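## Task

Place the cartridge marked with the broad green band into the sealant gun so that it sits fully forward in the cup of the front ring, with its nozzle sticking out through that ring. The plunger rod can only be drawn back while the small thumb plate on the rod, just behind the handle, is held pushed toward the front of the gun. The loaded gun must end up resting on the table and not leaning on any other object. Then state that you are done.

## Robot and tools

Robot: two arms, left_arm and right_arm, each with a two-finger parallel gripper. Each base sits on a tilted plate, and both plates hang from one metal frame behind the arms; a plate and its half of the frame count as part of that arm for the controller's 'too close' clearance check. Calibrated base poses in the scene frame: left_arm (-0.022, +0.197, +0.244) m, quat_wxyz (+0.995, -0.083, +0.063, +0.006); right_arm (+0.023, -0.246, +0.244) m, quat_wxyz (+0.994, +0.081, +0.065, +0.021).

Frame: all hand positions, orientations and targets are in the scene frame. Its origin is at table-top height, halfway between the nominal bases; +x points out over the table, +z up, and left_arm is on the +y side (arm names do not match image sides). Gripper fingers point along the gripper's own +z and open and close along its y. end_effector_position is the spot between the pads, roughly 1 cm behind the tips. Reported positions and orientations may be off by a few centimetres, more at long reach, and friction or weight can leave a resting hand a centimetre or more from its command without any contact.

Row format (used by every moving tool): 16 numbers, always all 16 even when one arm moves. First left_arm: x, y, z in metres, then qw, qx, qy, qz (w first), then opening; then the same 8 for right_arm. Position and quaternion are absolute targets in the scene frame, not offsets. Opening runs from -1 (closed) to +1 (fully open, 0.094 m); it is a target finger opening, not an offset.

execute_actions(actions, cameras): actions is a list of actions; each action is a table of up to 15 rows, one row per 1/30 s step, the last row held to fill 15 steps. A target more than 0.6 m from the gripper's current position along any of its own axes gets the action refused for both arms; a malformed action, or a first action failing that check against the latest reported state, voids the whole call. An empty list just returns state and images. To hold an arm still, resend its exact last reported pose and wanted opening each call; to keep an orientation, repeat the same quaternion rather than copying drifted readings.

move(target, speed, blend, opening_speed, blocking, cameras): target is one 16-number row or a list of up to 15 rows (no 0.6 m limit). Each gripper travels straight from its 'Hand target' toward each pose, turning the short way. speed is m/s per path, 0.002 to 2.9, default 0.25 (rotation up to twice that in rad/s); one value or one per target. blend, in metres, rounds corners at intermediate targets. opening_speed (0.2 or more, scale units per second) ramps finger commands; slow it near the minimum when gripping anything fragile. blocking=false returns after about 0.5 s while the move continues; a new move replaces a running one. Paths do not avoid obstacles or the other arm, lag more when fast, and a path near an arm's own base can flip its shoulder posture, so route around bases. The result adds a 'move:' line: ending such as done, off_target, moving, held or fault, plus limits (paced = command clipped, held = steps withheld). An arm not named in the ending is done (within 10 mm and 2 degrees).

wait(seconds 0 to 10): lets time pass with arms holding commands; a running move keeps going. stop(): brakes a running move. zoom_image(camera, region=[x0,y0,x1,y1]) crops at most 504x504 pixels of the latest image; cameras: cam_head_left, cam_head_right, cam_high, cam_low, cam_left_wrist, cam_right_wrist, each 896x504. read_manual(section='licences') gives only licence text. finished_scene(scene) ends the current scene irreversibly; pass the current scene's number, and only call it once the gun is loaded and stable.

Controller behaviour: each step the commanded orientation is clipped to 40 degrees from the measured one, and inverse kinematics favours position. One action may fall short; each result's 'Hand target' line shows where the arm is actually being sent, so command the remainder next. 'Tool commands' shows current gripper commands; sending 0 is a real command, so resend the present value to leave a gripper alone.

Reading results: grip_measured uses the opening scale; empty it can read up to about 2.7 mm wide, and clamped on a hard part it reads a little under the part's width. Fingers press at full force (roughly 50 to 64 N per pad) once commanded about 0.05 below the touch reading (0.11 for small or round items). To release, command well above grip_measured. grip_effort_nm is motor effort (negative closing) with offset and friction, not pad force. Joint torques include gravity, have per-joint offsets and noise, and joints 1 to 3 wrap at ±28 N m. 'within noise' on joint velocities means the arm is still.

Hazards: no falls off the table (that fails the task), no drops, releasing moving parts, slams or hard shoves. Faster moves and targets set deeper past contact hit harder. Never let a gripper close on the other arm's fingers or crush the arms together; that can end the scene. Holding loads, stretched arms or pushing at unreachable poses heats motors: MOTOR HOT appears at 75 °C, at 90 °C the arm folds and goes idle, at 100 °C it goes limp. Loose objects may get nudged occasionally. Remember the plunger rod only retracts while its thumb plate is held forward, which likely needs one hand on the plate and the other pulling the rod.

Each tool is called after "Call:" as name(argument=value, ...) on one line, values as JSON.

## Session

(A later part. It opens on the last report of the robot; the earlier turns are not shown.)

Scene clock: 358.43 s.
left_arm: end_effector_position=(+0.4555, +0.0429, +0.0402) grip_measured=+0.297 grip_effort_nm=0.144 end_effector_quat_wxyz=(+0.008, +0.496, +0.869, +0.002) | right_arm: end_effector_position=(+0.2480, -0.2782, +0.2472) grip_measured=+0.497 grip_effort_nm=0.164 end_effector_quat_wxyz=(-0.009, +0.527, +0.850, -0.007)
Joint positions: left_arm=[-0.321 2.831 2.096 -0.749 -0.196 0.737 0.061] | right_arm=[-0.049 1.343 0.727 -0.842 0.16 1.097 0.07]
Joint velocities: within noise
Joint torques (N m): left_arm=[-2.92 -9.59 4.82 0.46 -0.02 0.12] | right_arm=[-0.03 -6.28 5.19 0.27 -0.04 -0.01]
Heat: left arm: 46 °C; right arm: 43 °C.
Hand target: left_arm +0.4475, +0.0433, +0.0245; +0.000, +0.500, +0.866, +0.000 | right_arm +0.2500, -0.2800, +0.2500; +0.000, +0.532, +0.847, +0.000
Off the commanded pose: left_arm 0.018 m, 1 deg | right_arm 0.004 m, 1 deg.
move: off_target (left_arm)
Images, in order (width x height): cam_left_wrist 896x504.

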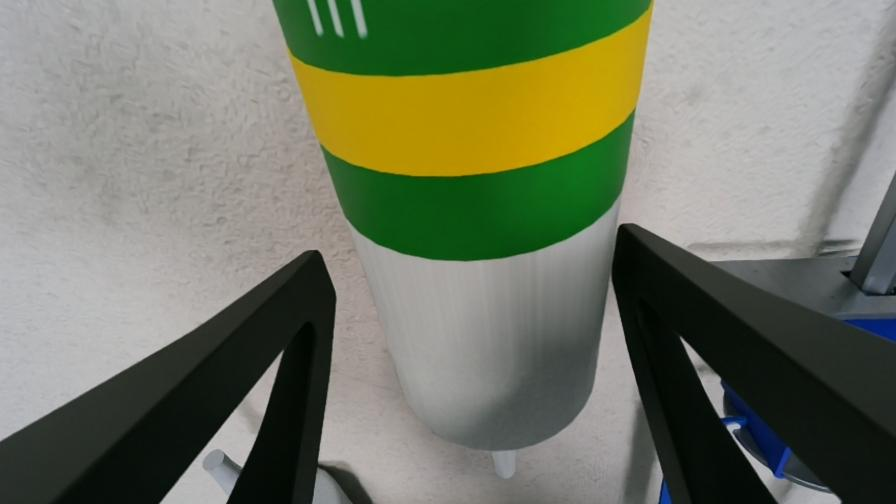

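Call:
move(target=[[0.448,0.043,0.024,0,0.5,0.866,0,-0.05,0.25,-0.28,0.25,0,0.532,0.8467,0,0.5]], speed=[0.1], opening_speed=0.6, cameras=["cam_left_wrist"])

Scene clock: 361.17 s.
left_arm: end_effector_position=(+0.4561, +0.0428, +0.0402) grip_measured=+0.017 grip_effort_nm=-0.989 end_effector_quat_wxyz=(+0.009, +0.495, +0.869, +0.002) | right_arm: end_effector_position=(+0.2480, -0.2782, +0.2472) grip_measured=+0.497 grip_effort_nm=0.159 end_effector_quat_wxyz=(-0.009, +0.527, +0.850, -0.007)
Joint positions: left_arm=[-0.321 2.831 2.096 -0.746 -0.196 0.737 0.048] | right_arm=[-0.049 1.343 0.727 -0.842 0.16 1.097 0.07]
Joint velocities: within noise
Joint torques (N m): left_arm=[-2.84 -9.74 4.79 0.43 0.02 0.12] | right_arm=[-0.1 -6.26 5.26 0.26 -0.01 -0.01]
Heat: left arm: 45 °C; right arm: 43 °C.
Hand target: left_arm +0.4476, +0.0433, +0.0245; +0.000, +0.500, +0.866, +0.000 | right_arm +0.2500, -0.2800, +0.2500; +0.000, +0.532, +0.847, +0.000
Off the commanded pose: left_arm 0.018 m, 1 deg | right_arm 0.004 m, 1 deg.
move: off_target (left_arm)
Images, in order (width x height): cam_left_wrist 896x504.

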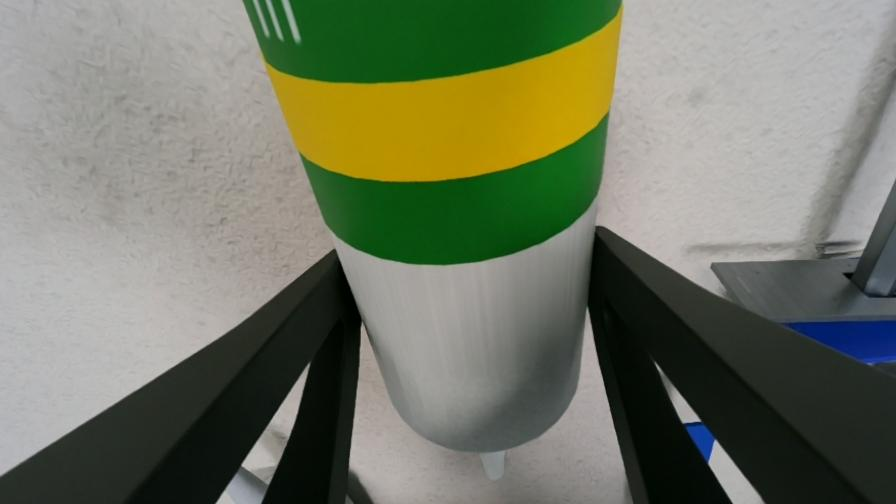

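Call:
move(target=[[0.448,0.043,0.14,0,0.5,0.866,0,-0.05,0.25,-0.28,0.25,0,0.532,0.8467,0,0.5],[0.325,0.10,0.13,0.0755,0.4981,0.8627,-0.0436,-0.05,0.25,-0.28,0.25,0,0.532,0.8467,0,0.5]], speed=0.12, blend=[0.02,0], cameras=["cam_left_wrist","cam_head_left","cam_high"])

Scene clock: 372.53 s.
left_arm: end_effector_position=(+0.3103, +0.1077, +0.1109) grip_measured=+0.010 grip_effort_nm=-1.033 end_effector_quat_wxyz=(+0.036, +0.493, +0.869, -0.035) | right_arm: end_effector_position=(+0.2480, -0.2782, +0.2472) grip_measured=+0.497 grip_effort_nm=0.164 end_effector_quat_wxyz=(-0.009, +0.527, +0.850, -0.007)
Joint positions: left_arm=[-0.264 2.149 1.01 -0.301 -0.106 0.794 0.047] | right_arm=[-0.049 1.343 0.727 -0.842 0.16 1.097 0.07]
Joint velocities: within noise
Joint torques (N m): left_arm=[-2.09 -12.29 3.47 0.5 0.35 0.29] | right_arm=[-0.01 -6.23 5.14 0.27 -0.01 0]
Heat: left arm: 44 °C; right arm: 42 °C.
Hand target: left_arm +0.3248, +0.1003, +0.1296; +0.075, +0.498, +0.863, -0.043 | right_arm +0.2500, -0.2800, +0.2500; +0.000, +0.532, +0.847, +0.000
Off the commanded pose: left_arm 0.025 m, 5 deg | right_arm 0.004 m, 1 deg.
move: off_target (left_arm)
Images, in order (width x height): cam_head_left 896x504, cam_high 896x504, cam_left_wrist 896x504.

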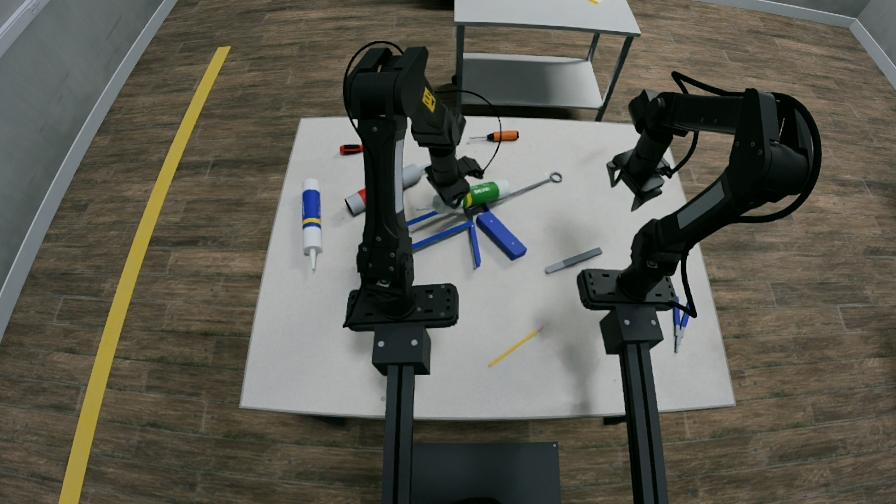

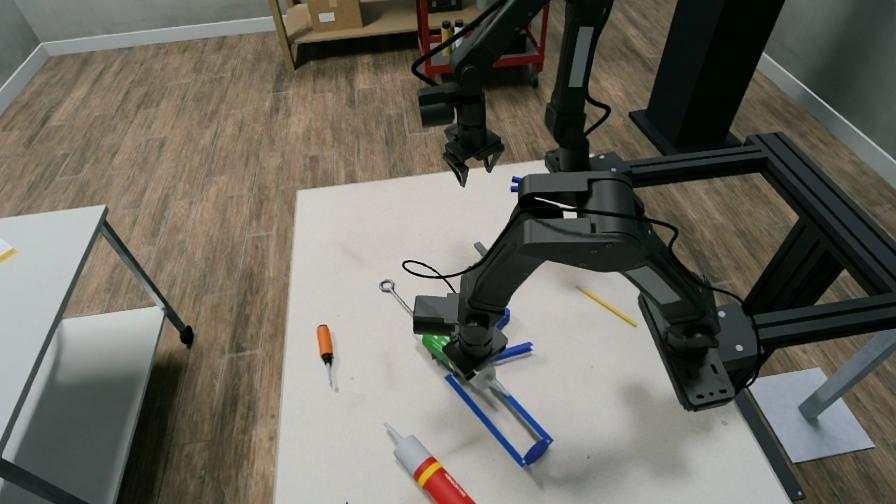

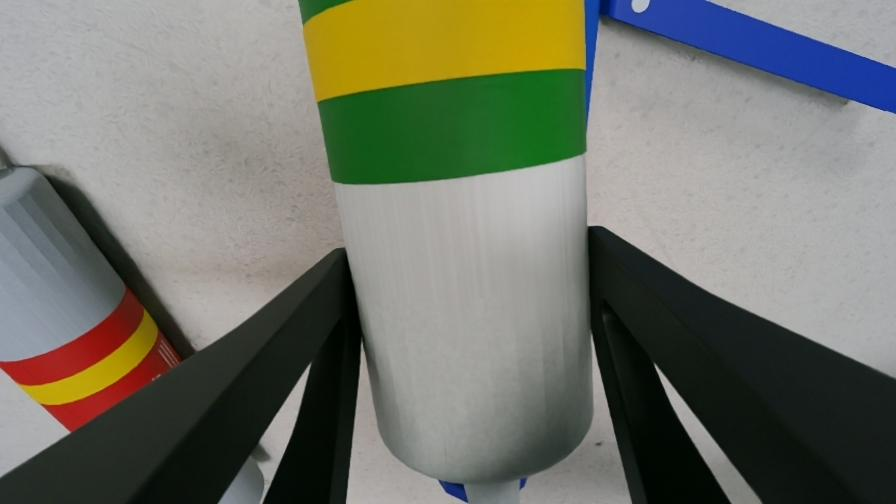

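Call:
wait(seconds=0)

Call:
zoom_image(camera="cam_low", region=[440, 200, 640, 320])

Call:
zoom_image(camera="cam_high", region=[370, 270, 600, 490])

Scene clock: 376.97 s.
left_arm: end_effector_position=(+0.3104, +0.1077, +0.1109) grip_measured=+0.010 grip_effort_nm=-1.028 end_effector_quat_wxyz=(+0.036, +0.493, +0.869, -0.035) | right_arm: end_effector_position=(+0.2480, -0.2782, +0.2472) grip_measured=+0.497 grip_effort_nm=0.159 end_effector_quat_wxyz=(-0.009, +0.527, +0.850, -0.007)
Joint positions: left_arm=[-0.264 2.149 1.01 -0.3 -0.106 0.795 0.047] | right_arm=[-0.049 1.343 0.727 -0.842 0.16 1.097 0.07]
Joint velocities: within noise
Joint torques (N m): left_arm=[-2.1 -12.38 3.37 0.48 0.34 0.3] | right_arm=[-0.02 -6.2 5.15 0.27 -0.01 -0.02]
Heat: left arm: 46 °C; right arm: 42 °C.
Hand target: left_arm +0.3248, +0.1003, +0.1296; +0.075, +0.498, +0.863, -0.043 | right_arm +0.2500, -0.2800, +0.2500; +0.000, +0.532, +0.847, +0.000
Tool commands: left_gripper/opening=-0.05 right_gripper/opening=+0.5
Off the commanded pose: left_arm 0.025 m, 5 deg | right_arm 0.004 m, 1 deg.

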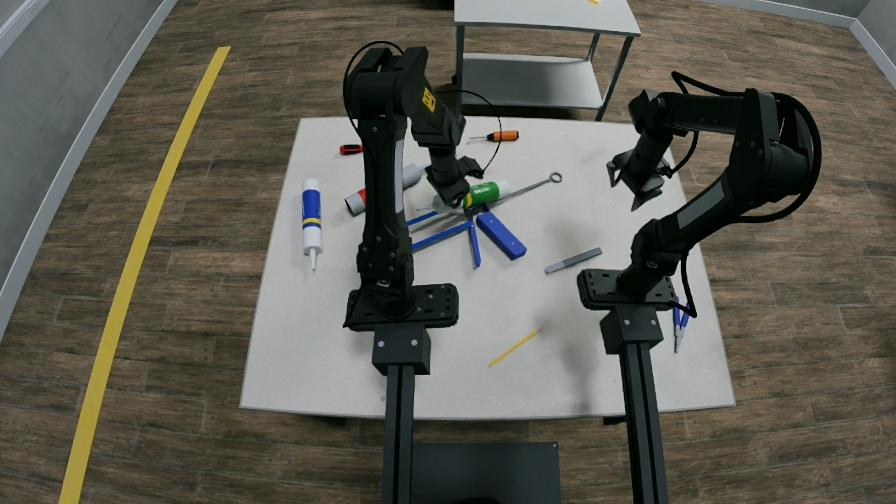

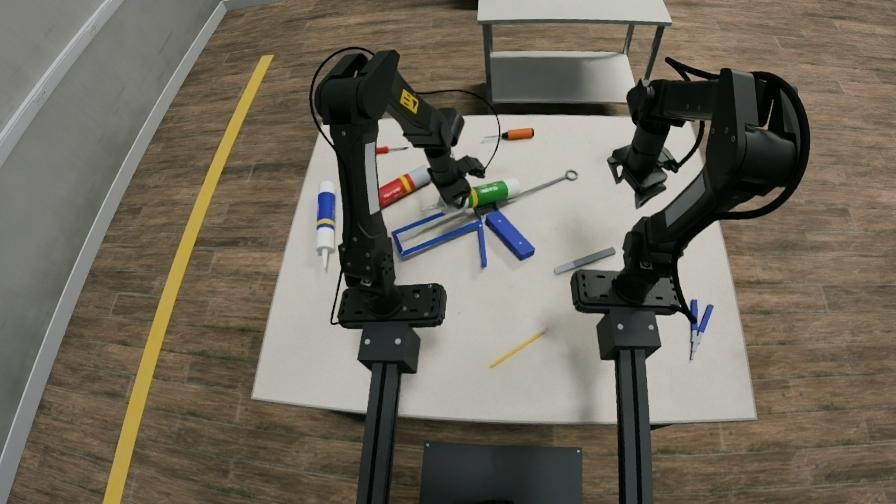

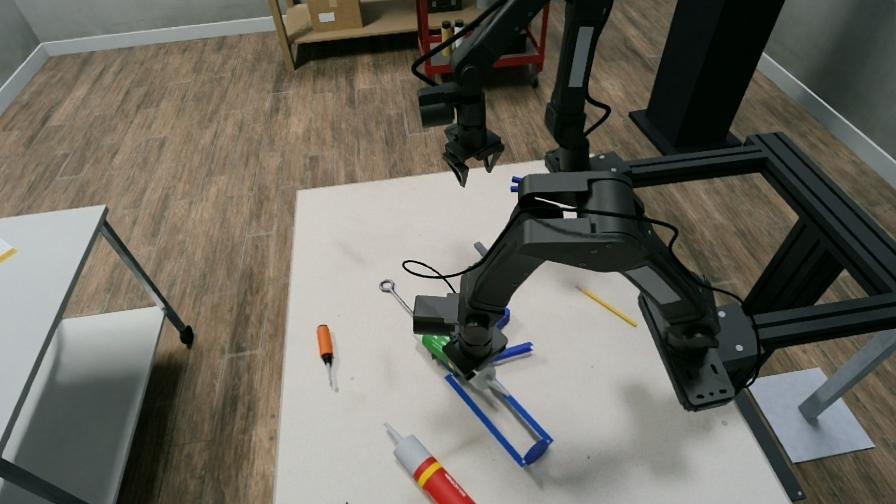

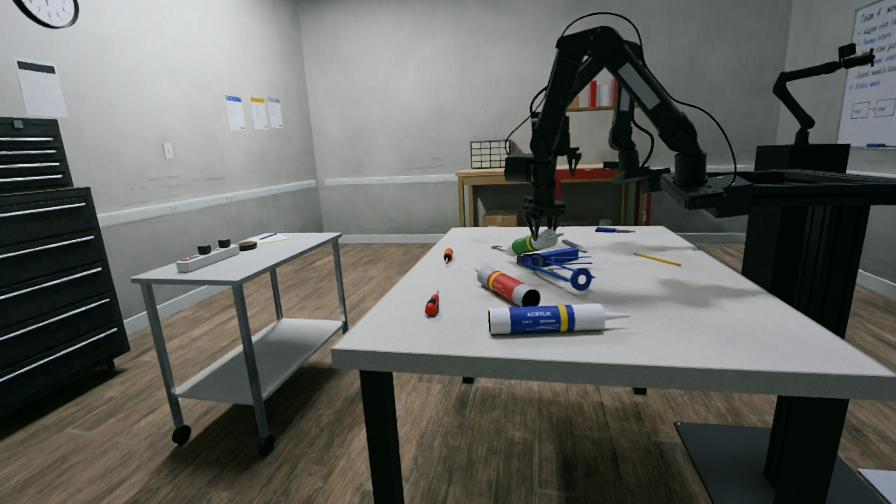

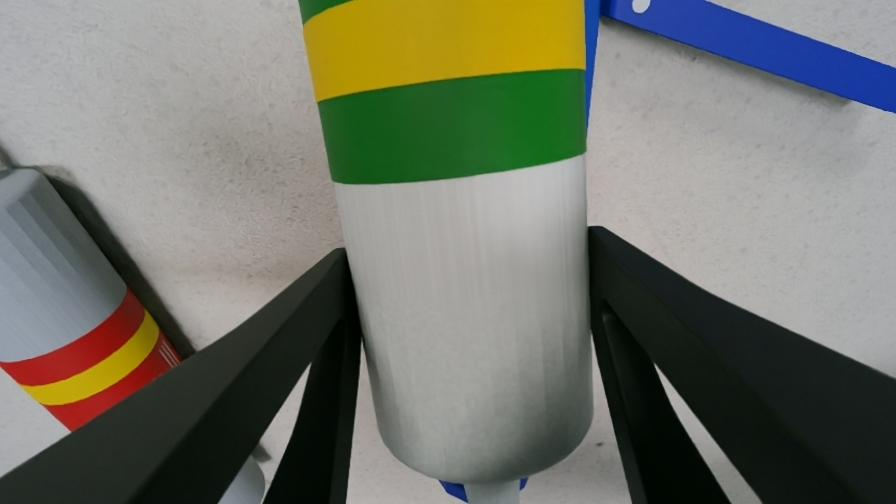

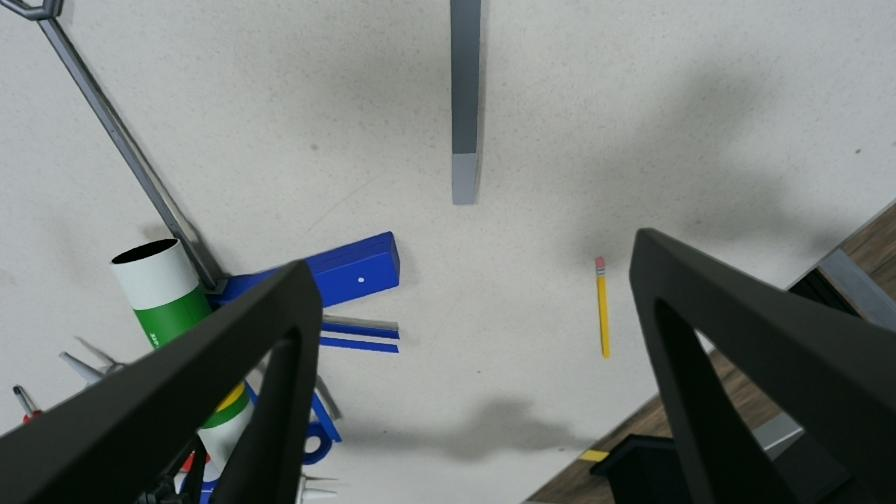

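Scaled by 2.520 from the camera's 896x504 image, which has a finer 1280x720 frame.

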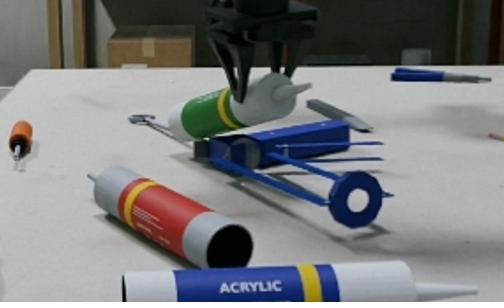

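Scaled by 2.191 from the camera's 896x504 image, which has a finer 1280x720 frame.

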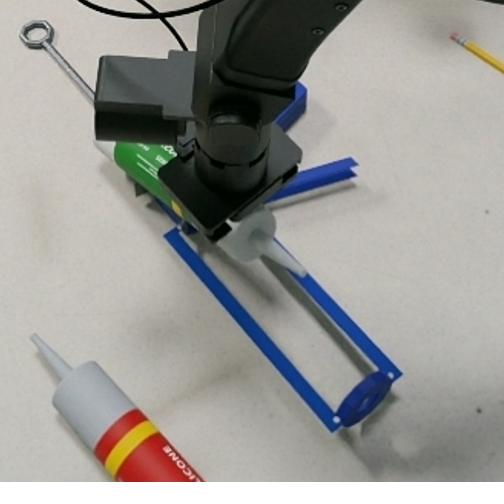

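Call:
move(target=[[0.33,0.09,0.17,0.0,0.5,0.866,0.0,-0.05,0.25,-0.28,0.25,0,0.532,0.8467,0,0.5],[0.462,0.055,0.15,0,0.5,0.866,0,-0.05,0.25,-0.28,0.25,0,0.532,0.8467,0,0.5],[0.462,0.055,0.06,0,0.5,0.866,0,-0.05,0.25,-0.28,0.25,0,0.532,0.8467,0,0.5],[0.462,0.055,0.024,0,0.5,0.866,0,-0.05,0.25,-0.28,0.25,0,0.532,0.8467,0,0.5]], speed=[0.12,0.15,0.12,0.05], blend=[0.01,0.02,0,0], cameras=["cam_left_wrist","cam_high"])

Scene clock: 387.10 s.
left_arm: end_effector_position=(+0.4568, +0.0571, +0.0418) grip_measured=-0.005 grip_effort_nm=-1.033 end_effector_quat_wxyz=(-0.010, +0.502, +0.865, +0.001) | right_arm: end_effector_position=(+0.2480, -0.2782, +0.2472) grip_measured=+0.497 grip_effort_nm=0.164 end_effector_quat_wxyz=(-0.009, +0.527, +0.850, -0.007)
Joint positions: left_arm=[-0.297 2.846 2.148 -0.817 -0.201 0.77 0.047] | right_arm=[-0.049 1.343 0.727 -0.842 0.16 1.097 0.07]
Joint velocities: within noise
Joint torques (N m): left_arm=[-2.43 -8.58 8.02 0.56 0.06 0.11] | right_arm=[-0.06 -6.23 5.18 0.25 -0.01 -0.01]
Heat: left arm: 47 °C; right arm: 42 °C.
Hand target: left_arm +0.4610, +0.0555, +0.0248; +0.000, +0.500, +0.866, +0.000 | right_arm +0.2500, -0.2800, +0.2500; +0.000, +0.532, +0.847, +0.000
Off the commanded pose: left_arm 0.019 m, 1 deg | right_arm 0.004 m, 1 deg.
move: off_target (left_arm)
Images, in order (width x height): cam_high 896x504, cam_left_wrist 896x504.

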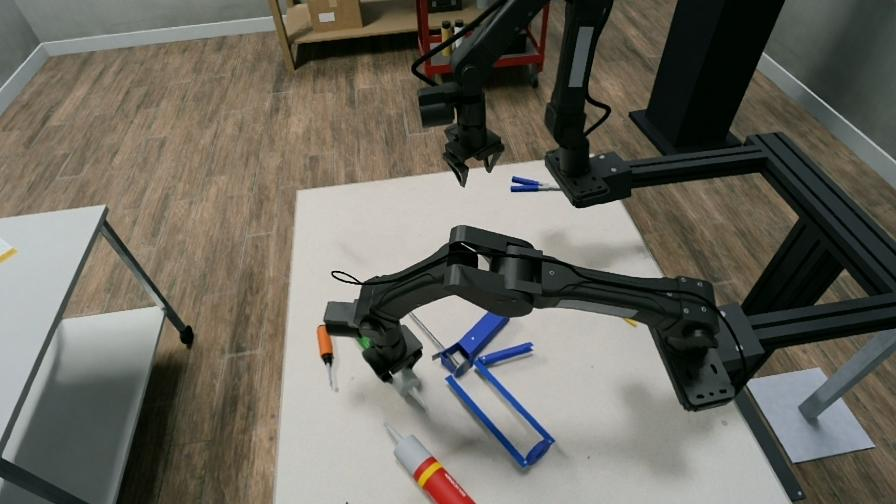

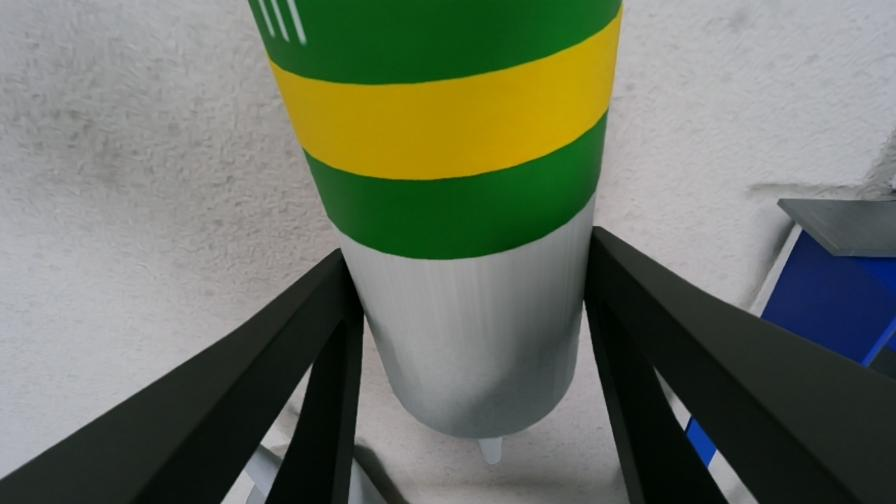

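Call:
move(target=[[0.462,0.055,0.028,0,0.5,0.866,0,0.3,0.25,-0.28,0.25,0,0.532,0.8467,0,0.5],[0.4785,0.0264,0.03,0,0.5,0.866,0,0.3,0.25,-0.28,0.25,0,0.532,0.8467,0,0.5]], speed=[0.1,0.06], cameras=["cam_left_wrist"])

Scene clock: 391.90 s.
left_arm: end_effector_position=(+0.4857, +0.0379, +0.0360) grip_measured=+0.297 grip_effort_nm=0.134 end_effector_quat_wxyz=(+0.008, +0.495, +0.869, +0.005) | right_arm: end_effector_position=(+0.2480, -0.2782, +0.2472) grip_measured=+0.497 grip_effort_nm=0.159 end_effector_quat_wxyz=(-0.009, +0.527, +0.850, -0.007)
Joint positions: left_arm=[-0.314 3.019 2.486 -0.948 -0.202 0.743 0.061] | right_arm=[-0.049 1.343 0.727 -0.842 0.16 1.097 0.07]
Joint velocities: within noise
Joint torques (N m): left_arm=[-5.08 -10.24 9.02 0.12 0 -0.11] | right_arm=[-0.03 -6.23 5.19 0.27 -0.03 0.01]
Heat: left arm: 46 °C; right arm: 42 °C.
Hand target: left_arm +0.4781, +0.0267, +0.0300; +0.001, +0.500, +0.866, +0.000 | right_arm +0.2500, -0.2800, +0.2500; +0.000, +0.532, +0.847, +0.000
Off the commanded pose: left_arm 0.015 m, 1 deg | right_arm 0.004 m, 1 deg.
move: off_target (left_arm)
Images, in order (width x height): cam_left_wrist 896x504.

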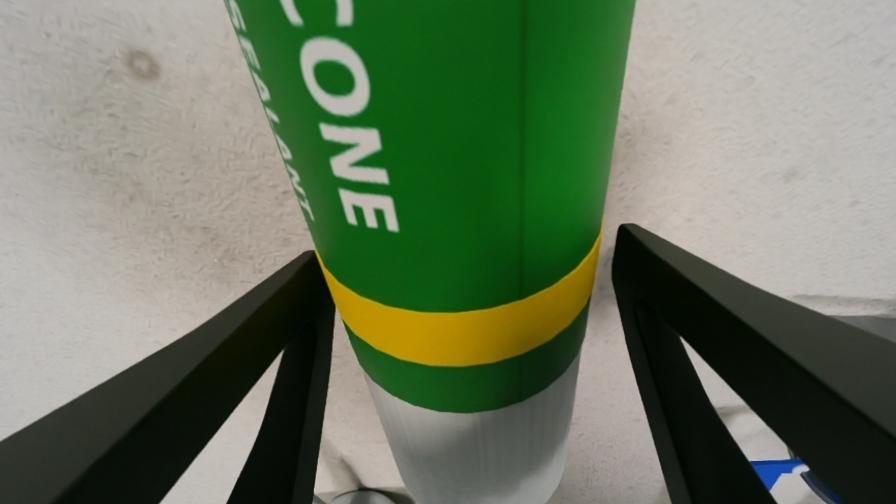

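Call:
move(target=[[0.4785,0.0264,0.028,0,0.5,0.866,0,-0.06,0.25,-0.28,0.25,0,0.532,0.8467,0,0.5]], speed=[0.1], opening_speed=0.6, cameras=["cam_left_wrist"])

Call:
move(target=[[0.4785,0.0264,0.15,0,0.5,0.866,0,-0.06,0.33,-0.22,0.27,0,0.532,0.8467,0,0.5],[0.345,0.08,0.14,0.0,0.5,0.866,0.0,-0.06,0.33,-0.22,0.27,0,0.532,0.8467,0,0.5]], speed=[0.12,0.15], blend=[0.02,0], cameras=["cam_left_wrist","cam_right_wrist","cam_low"])

Call:
zoom_image(camera="cam_low", region=[440, 200, 640, 320])

Scene clock: 397.00 s.
left_arm: end_effector_position=(+0.4851, +0.0381, +0.0360) grip_measured=+0.028 grip_effort_nm=-0.999 end_effector_quat_wxyz=(+0.007, +0.495, +0.869, +0.005) | right_arm: end_effector_position=(+0.2480, -0.2782, +0.2472) grip_measured=+0.497 grip_effort_nm=0.159 end_effector_quat_wxyz=(-0.009, +0.527, +0.850, -0.007)
Joint positions: left_arm=[-0.314 3.019 2.486 -0.95 -0.202 0.742 0.048] | right_arm=[-0.049 1.343 0.727 -0.842 0.16 1.097 0.07]
Joint velocities: within noise
Joint torques (N m): left_arm=[-4.82 -9.96 9.28 0.11 0.03 -0.11] | right_arm=[-0.01 -6.24 5.24 0.26 -0.01 0]
Heat: left arm: 47 °C; right arm: 42 °C.
Hand target: left_arm +0.4779, +0.0267, +0.0281; +0.001, +0.500, +0.866, +0.000 | right_arm +0.2500, -0.2800, +0.2500; +0.000, +0.532, +0.847, +0.000
Off the commanded pose: left_arm 0.016 m, 1 deg | right_arm 0.004 m, 1 deg.
move: off_target (left_arm)
Images, in order (width x height): cam_left_wrist 896x504.

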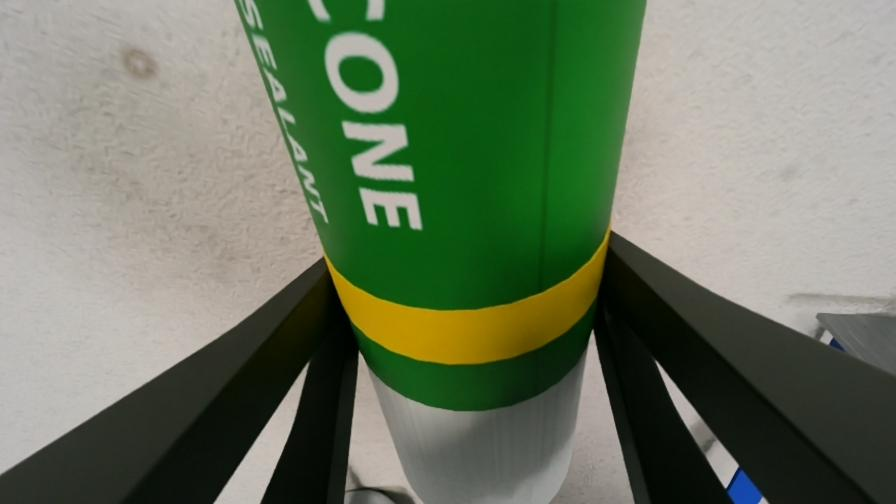

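Scene clock: 399.73 s.
left_arm: end_effector_position=(+0.3231, +0.0908, +0.1136) grip_measured=+0.026 grip_effort_nm=-1.028 end_effector_quat_wxyz=(-0.049, +0.498, +0.866, -0.005) | right_arm: end_effector_position=(+0.3265, -0.2209, +0.2659) grip_measured=+0.497 grip_effort_nm=0.154 end_effector_quat_wxyz=(-0.005, +0.534, +0.846, +0.007)
Joint positions: left_arm=[-0.349 2.293 1.293 -0.607 -0.207 0.693 0.048] | right_arm=[0.157 1.623 1.064 -0.908 0.164 1.315 0.07]
Joint velocities: within noise
Joint torques (N m): left_arm=[-3.82 -14.61 4.48 0.28 0.05 0.04] | right_arm=[2.63 -5.9 8.25 0.03 0.17 0.11]
Heat: left arm: 49 °C; right arm: 42 °C.
Hand target: left_arm +0.3442, +0.0803, +0.1398; +0.000, +0.500, +0.866, +0.000 | right_arm +0.3300, -0.2200, +0.2700; +0.000, +0.532, +0.847, +0.000
Off the commanded pose: left_arm 0.036 m, 6 deg | right_arm 0.005 m, 1 deg.
move: off_target (left_arm)
Images, in order (width x height): cam_low 896x504, cam_left_wrist 896x504, cam_right_wrist 896x504.

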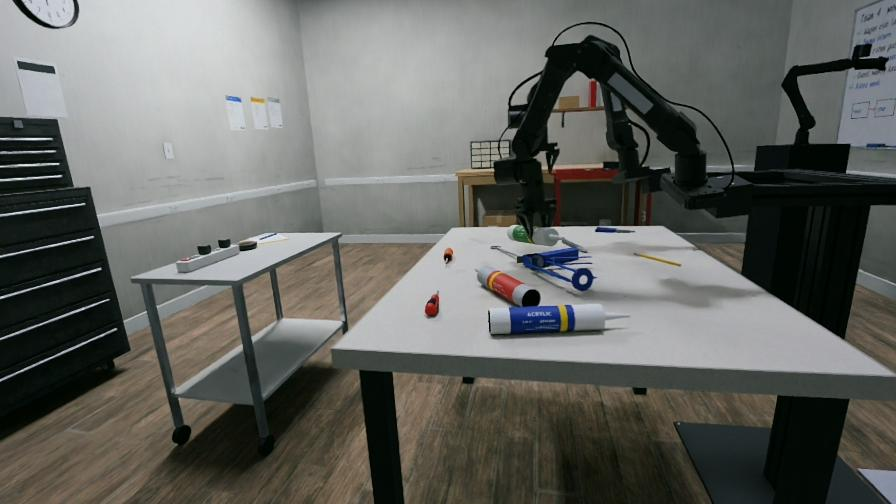

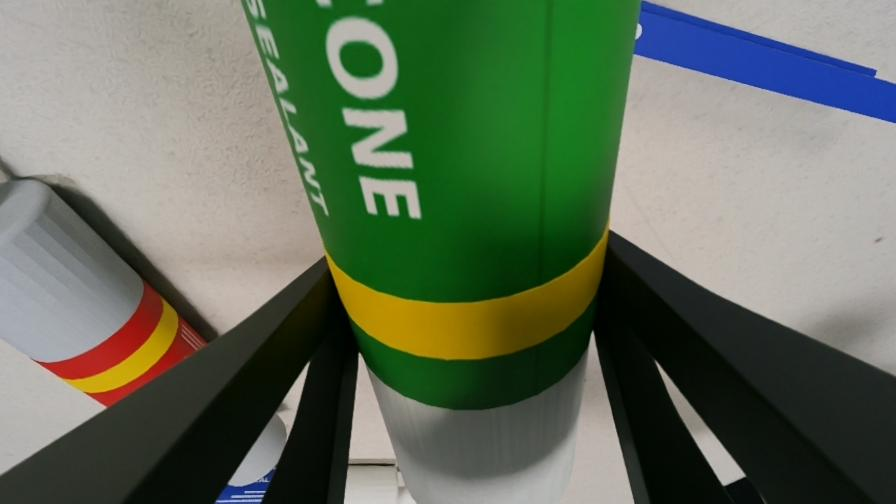

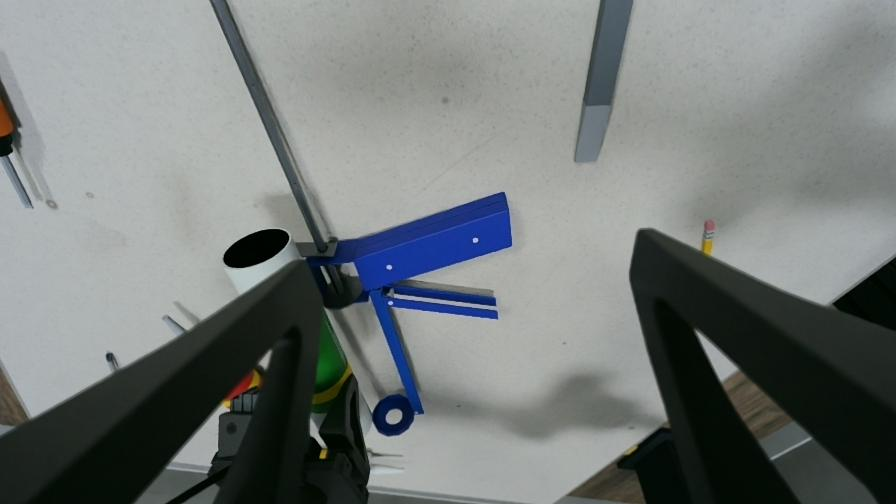

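Scaled by 2.520 from the camera's 896x504 image, which has a finer 1280x720 frame.

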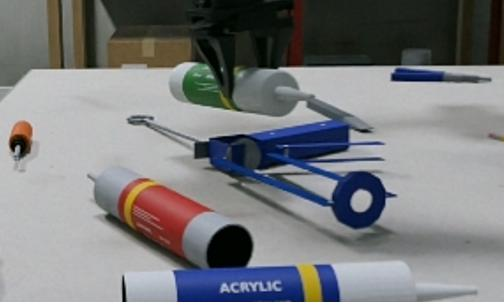

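Call:
move(target=[[0.345,0.08,0.15,0.113,0.487,0.8435,-0.0653,-0.06,0.29,-0.14,0.29,0,0.532,0.8467,0,0.9]], speed=[0.12], cameras=["cam_left_wrist","cam_right_wrist","cam_low","cam_high"])

Call:
zoom_image(camera="cam_low", region=[440, 200, 640, 320])

Scene clock: 406.57 s.
left_arm: end_effector_position=(+0.3205, +0.0882, +0.1251) grip_measured=+0.026 grip_effort_nm=-1.023 end_effector_quat_wxyz=(+0.057, +0.498, +0.863, -0.063) | right_arm: end_effector_position=(+0.2887, -0.1392, +0.2837) grip_measured=+0.897 grip_effort_nm=0.173 end_effector_quat_wxyz=(-0.009, +0.532, +0.847, +0.004)
Joint positions: left_arm=[-0.285 2.132 1.052 -0.335 -0.042 0.79 0.048] | right_arm=[0.486 1.623 1.064 -0.977 0.185 1.647 0.089]
Joint velocities: within noise
Joint torques (N m): left_arm=[-1.78 -13.24 4.16 0.74 0.39 0.17] | right_arm=[2.55 -6.68 7.51 -0.04 0.2 0.11]
Heat: left arm: 49 °C; right arm: 42 °C.
Hand target: left_arm +0.3443, +0.0806, +0.1502; +0.114, +0.497, +0.858, -0.066 | right_arm +0.2900, -0.1399, +0.2899; +0.000, +0.532, +0.847, +0.000
Off the commanded pose: left_arm 0.036 m, 7 deg | right_arm 0.006 m, 1 deg.
move: off_target (left_arm)
Images, in order (width x height): cam_high 896x504, cam_low 896x504, cam_left_wrist 896x504, cam_right_wrist 896x504.

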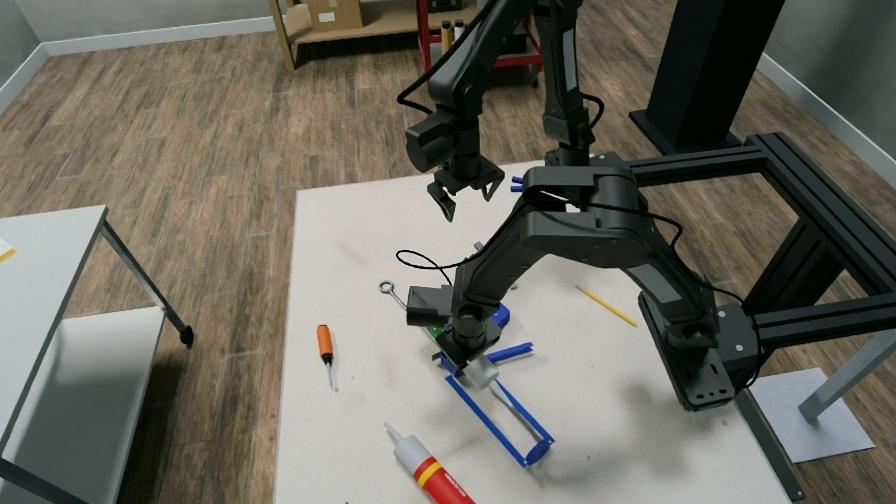

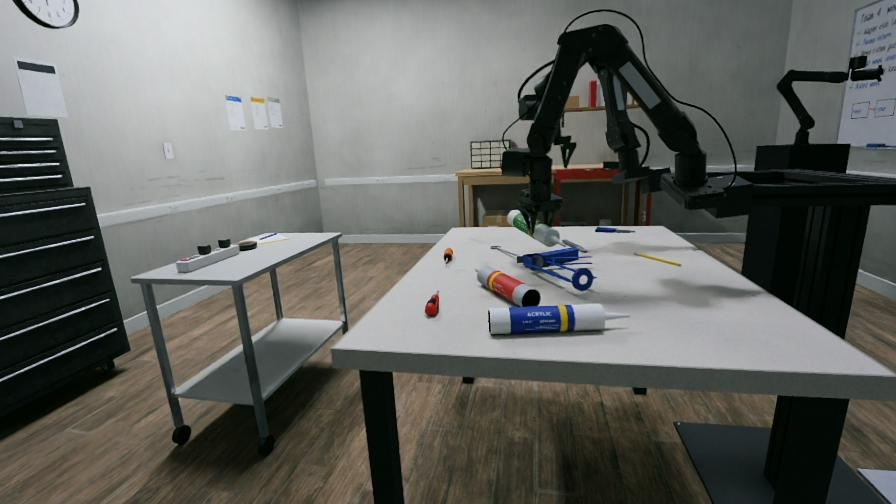

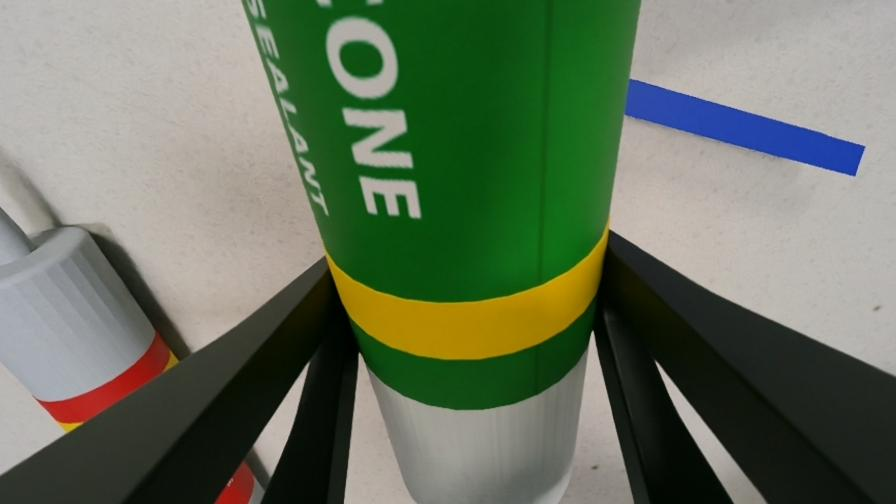

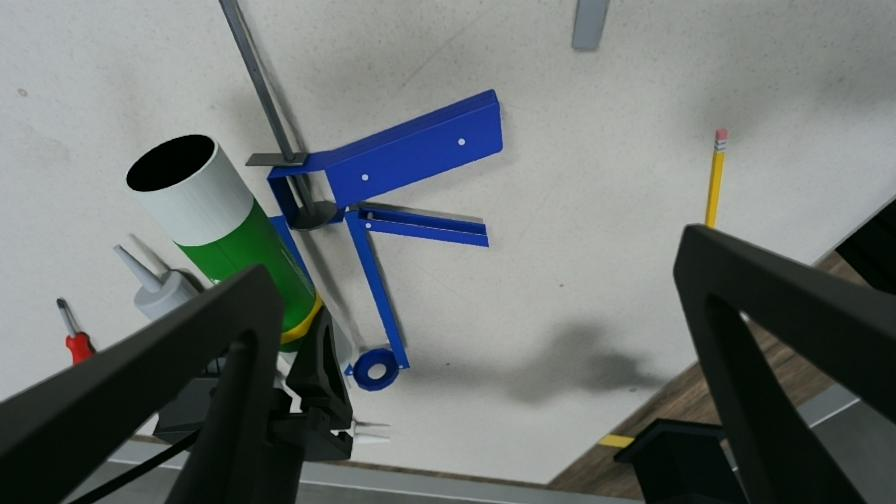

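Scaled by 2.520 from the camera's 896x504 image, which has a finer 1280x720 frame.

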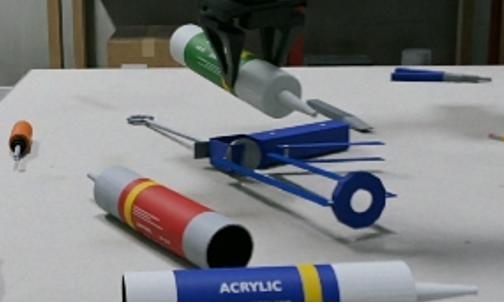

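Call:
zoom_image(camera="cam_high", region=[370, 270, 600, 490])

Call:
zoom_image(camera="cam_right_wrist", region=[100, 100, 520, 460])

Scaled by 2.191 from the camera's 896x504 image, which has a finer 1280x720 frame.

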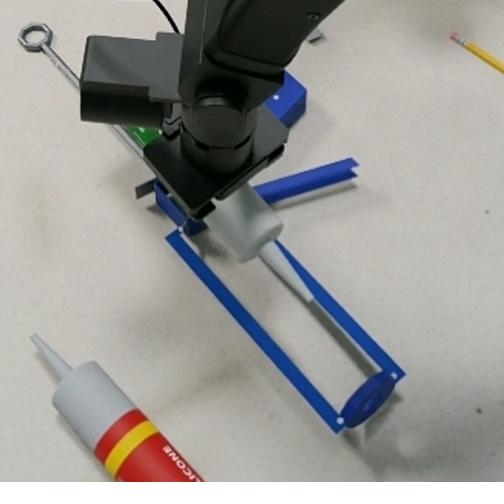

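Scaled by 1.200 from the camera's 896x504 image, which has a finer 1280x720 frame.

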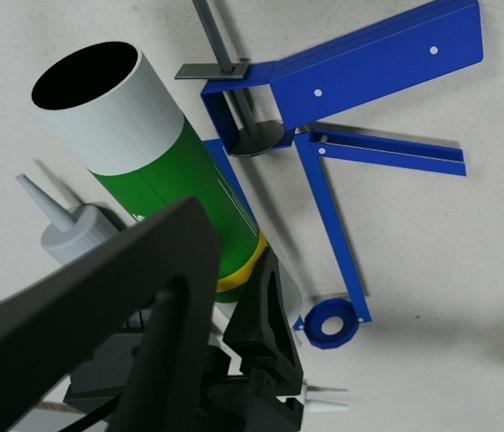

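Call:
move(target=[[0.34,0.085,0.14,0.1578,0.488,0.8515,-0.0911,-0.06,0.29,-0.14,0.29,0,0.532,0.8467,0,0.9]], speed=[0.12], cameras=["cam_high"])

Call:
zoom_image(camera="cam_high", region=[430, 310, 590, 480])

Scene clock: 427.50 s.
left_arm: end_effector_position=(+0.3132, +0.0938, +0.1146) grip_measured=+0.026 grip_effort_nm=-1.023 end_effector_quat_wxyz=(+0.097, +0.490, +0.862, -0.089) | right_arm: end_effector_position=(+0.2885, -0.1394, +0.2837) grip_measured=+0.897 grip_effort_nm=0.173 end_effector_quat_wxyz=(-0.009, +0.532, +0.846, +0.003)
Joint positions: left_arm=[-0.229 2.115 0.938 -0.176 0.04 0.835 0.048] | right_arm=[0.486 1.623 1.064 -0.978 0.186 1.648 0.089]
Joint velocities: within noise
Joint torques (N m): left_arm=[-1.8 -12.83 3.85 0.85 0.49 0.17] | right_arm=[2.54 -6.72 7.42 -0.02 0.17 0.12]
Heat: left arm: 52 °C; right arm: 42 °C.
Hand target: left_arm +0.3392, +0.0856, +0.1403; +0.157, +0.490, +0.853, -0.091 | right_arm +0.2900, -0.1399, +0.2899; +0.000, +0.532, +0.847, +0.000
Off the commanded pose: left_arm 0.038 m, 7 deg | right_arm 0.006 m, 1 deg.
move: off_target (left_arm)
Images, in order (width x height): cam_high 896x504.

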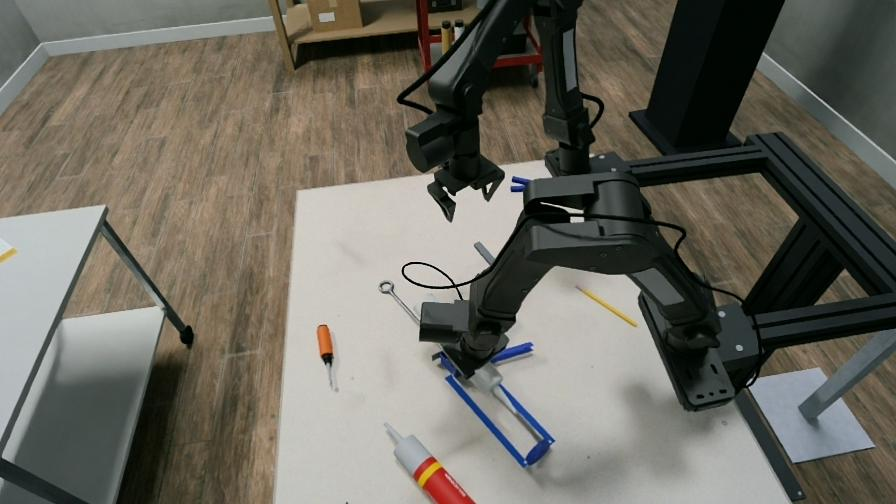

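Scaled by 2.965 from the camera's 896x504 image, which has a finer 1280x720 frame.

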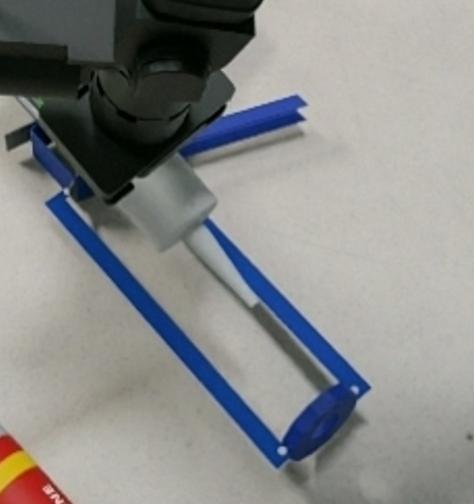

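Call:
move(target=[[0.329,0.109,0.121,0.1553,0.5138,0.8384,-0.0952,-0.06,0.29,-0.14,0.29,0,0.532,0.8467,0,0.9]], speed=[0.08], cameras=["cam_high","cam_low","cam_right_wrist"])

Call:
zoom_image(camera="cam_high", region=[430, 310, 590, 480])

Call:
zoom_image(camera="cam_low", region=[490, 215, 620, 305])

Scene clock: 440.63 s.
left_arm: end_effector_position=(+0.3091, +0.1173, +0.1050) grip_measured=+0.026 grip_effort_nm=-1.028 end_effector_quat_wxyz=(+0.107, +0.512, +0.847, -0.091) | right_arm: end_effector_position=(+0.2885, -0.1395, +0.2837) grip_measured=+0.897 grip_effort_nm=0.173 end_effector_quat_wxyz=(-0.009, +0.532, +0.846, +0.003)
Joint positions: left_arm=[-0.144 2.115 0.892 -0.123 0.074 0.97 0.048] | right_arm=[0.486 1.623 1.064 -0.979 0.186 1.648 0.089]
Joint velocities: within noise
Joint torques (N m): left_arm=[-1.73 -10.48 3.59 0.83 0.54 0.15] | right_arm=[2.54 -6.69 7.53 -0.03 0.17 0.11]
Heat: left arm: 54 °C; right arm: 41 °C.
Hand target: left_arm +0.3285, +0.1095, +0.1214; +0.154, +0.515, +0.838, -0.095 | right_arm +0.2900, -0.1400, +0.2899; +0.000, +0.532, +0.847, +0.000
Off the commanded pose: left_arm 0.027 m, 6 deg | right_arm 0.006 m, 1 deg.
move: off_target (left_arm)
Images, in order (width x height): cam_high 896x504, cam_low 896x504, cam_right_wrist 896x504.

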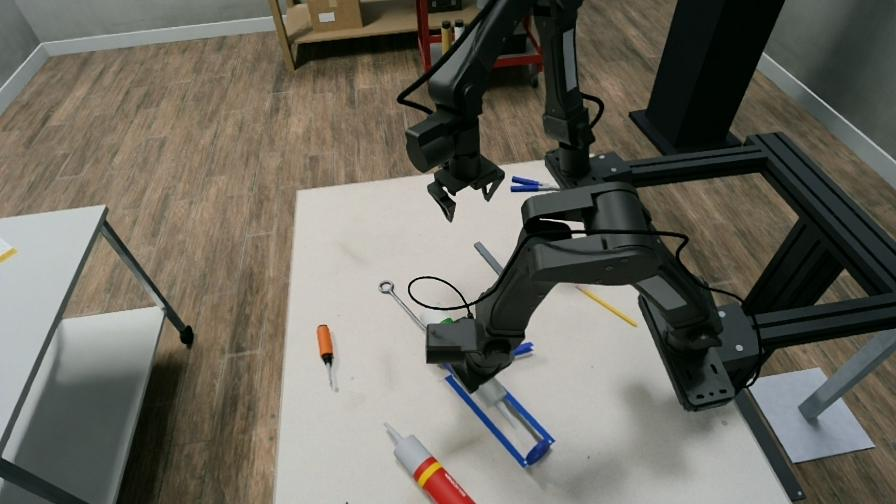

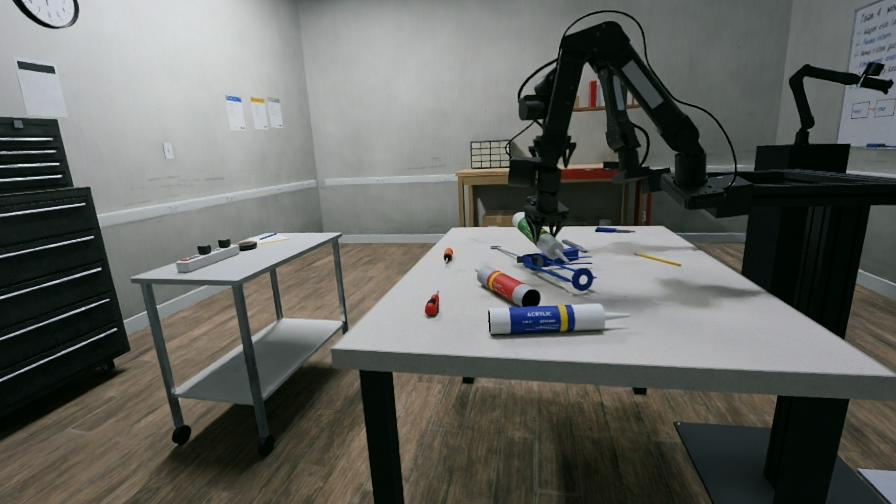

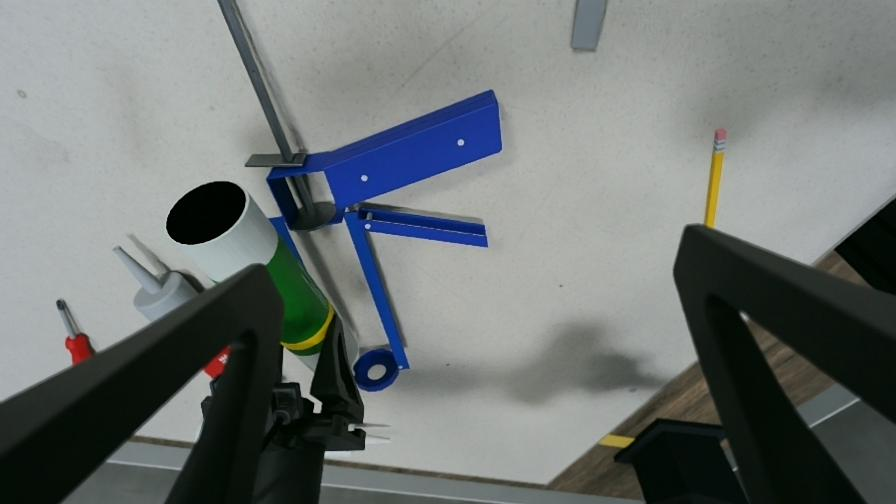

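Scaled by 2.965 from the camera's 896x504 image, which has a finer 1280x720 frame.

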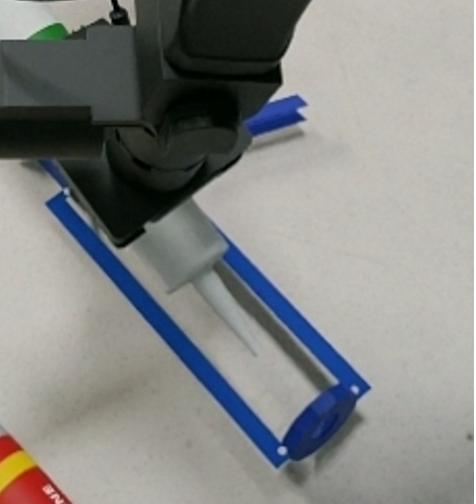

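Scaled by 3.877 from the camera's 896x504 image, which has a finer 1280x720 frame.

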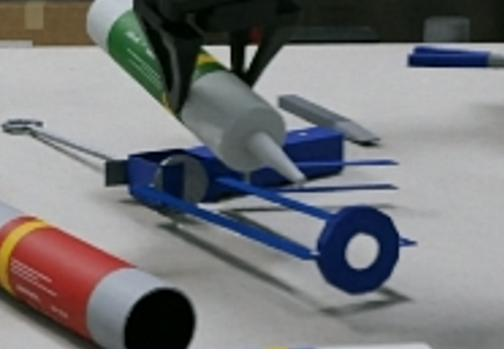

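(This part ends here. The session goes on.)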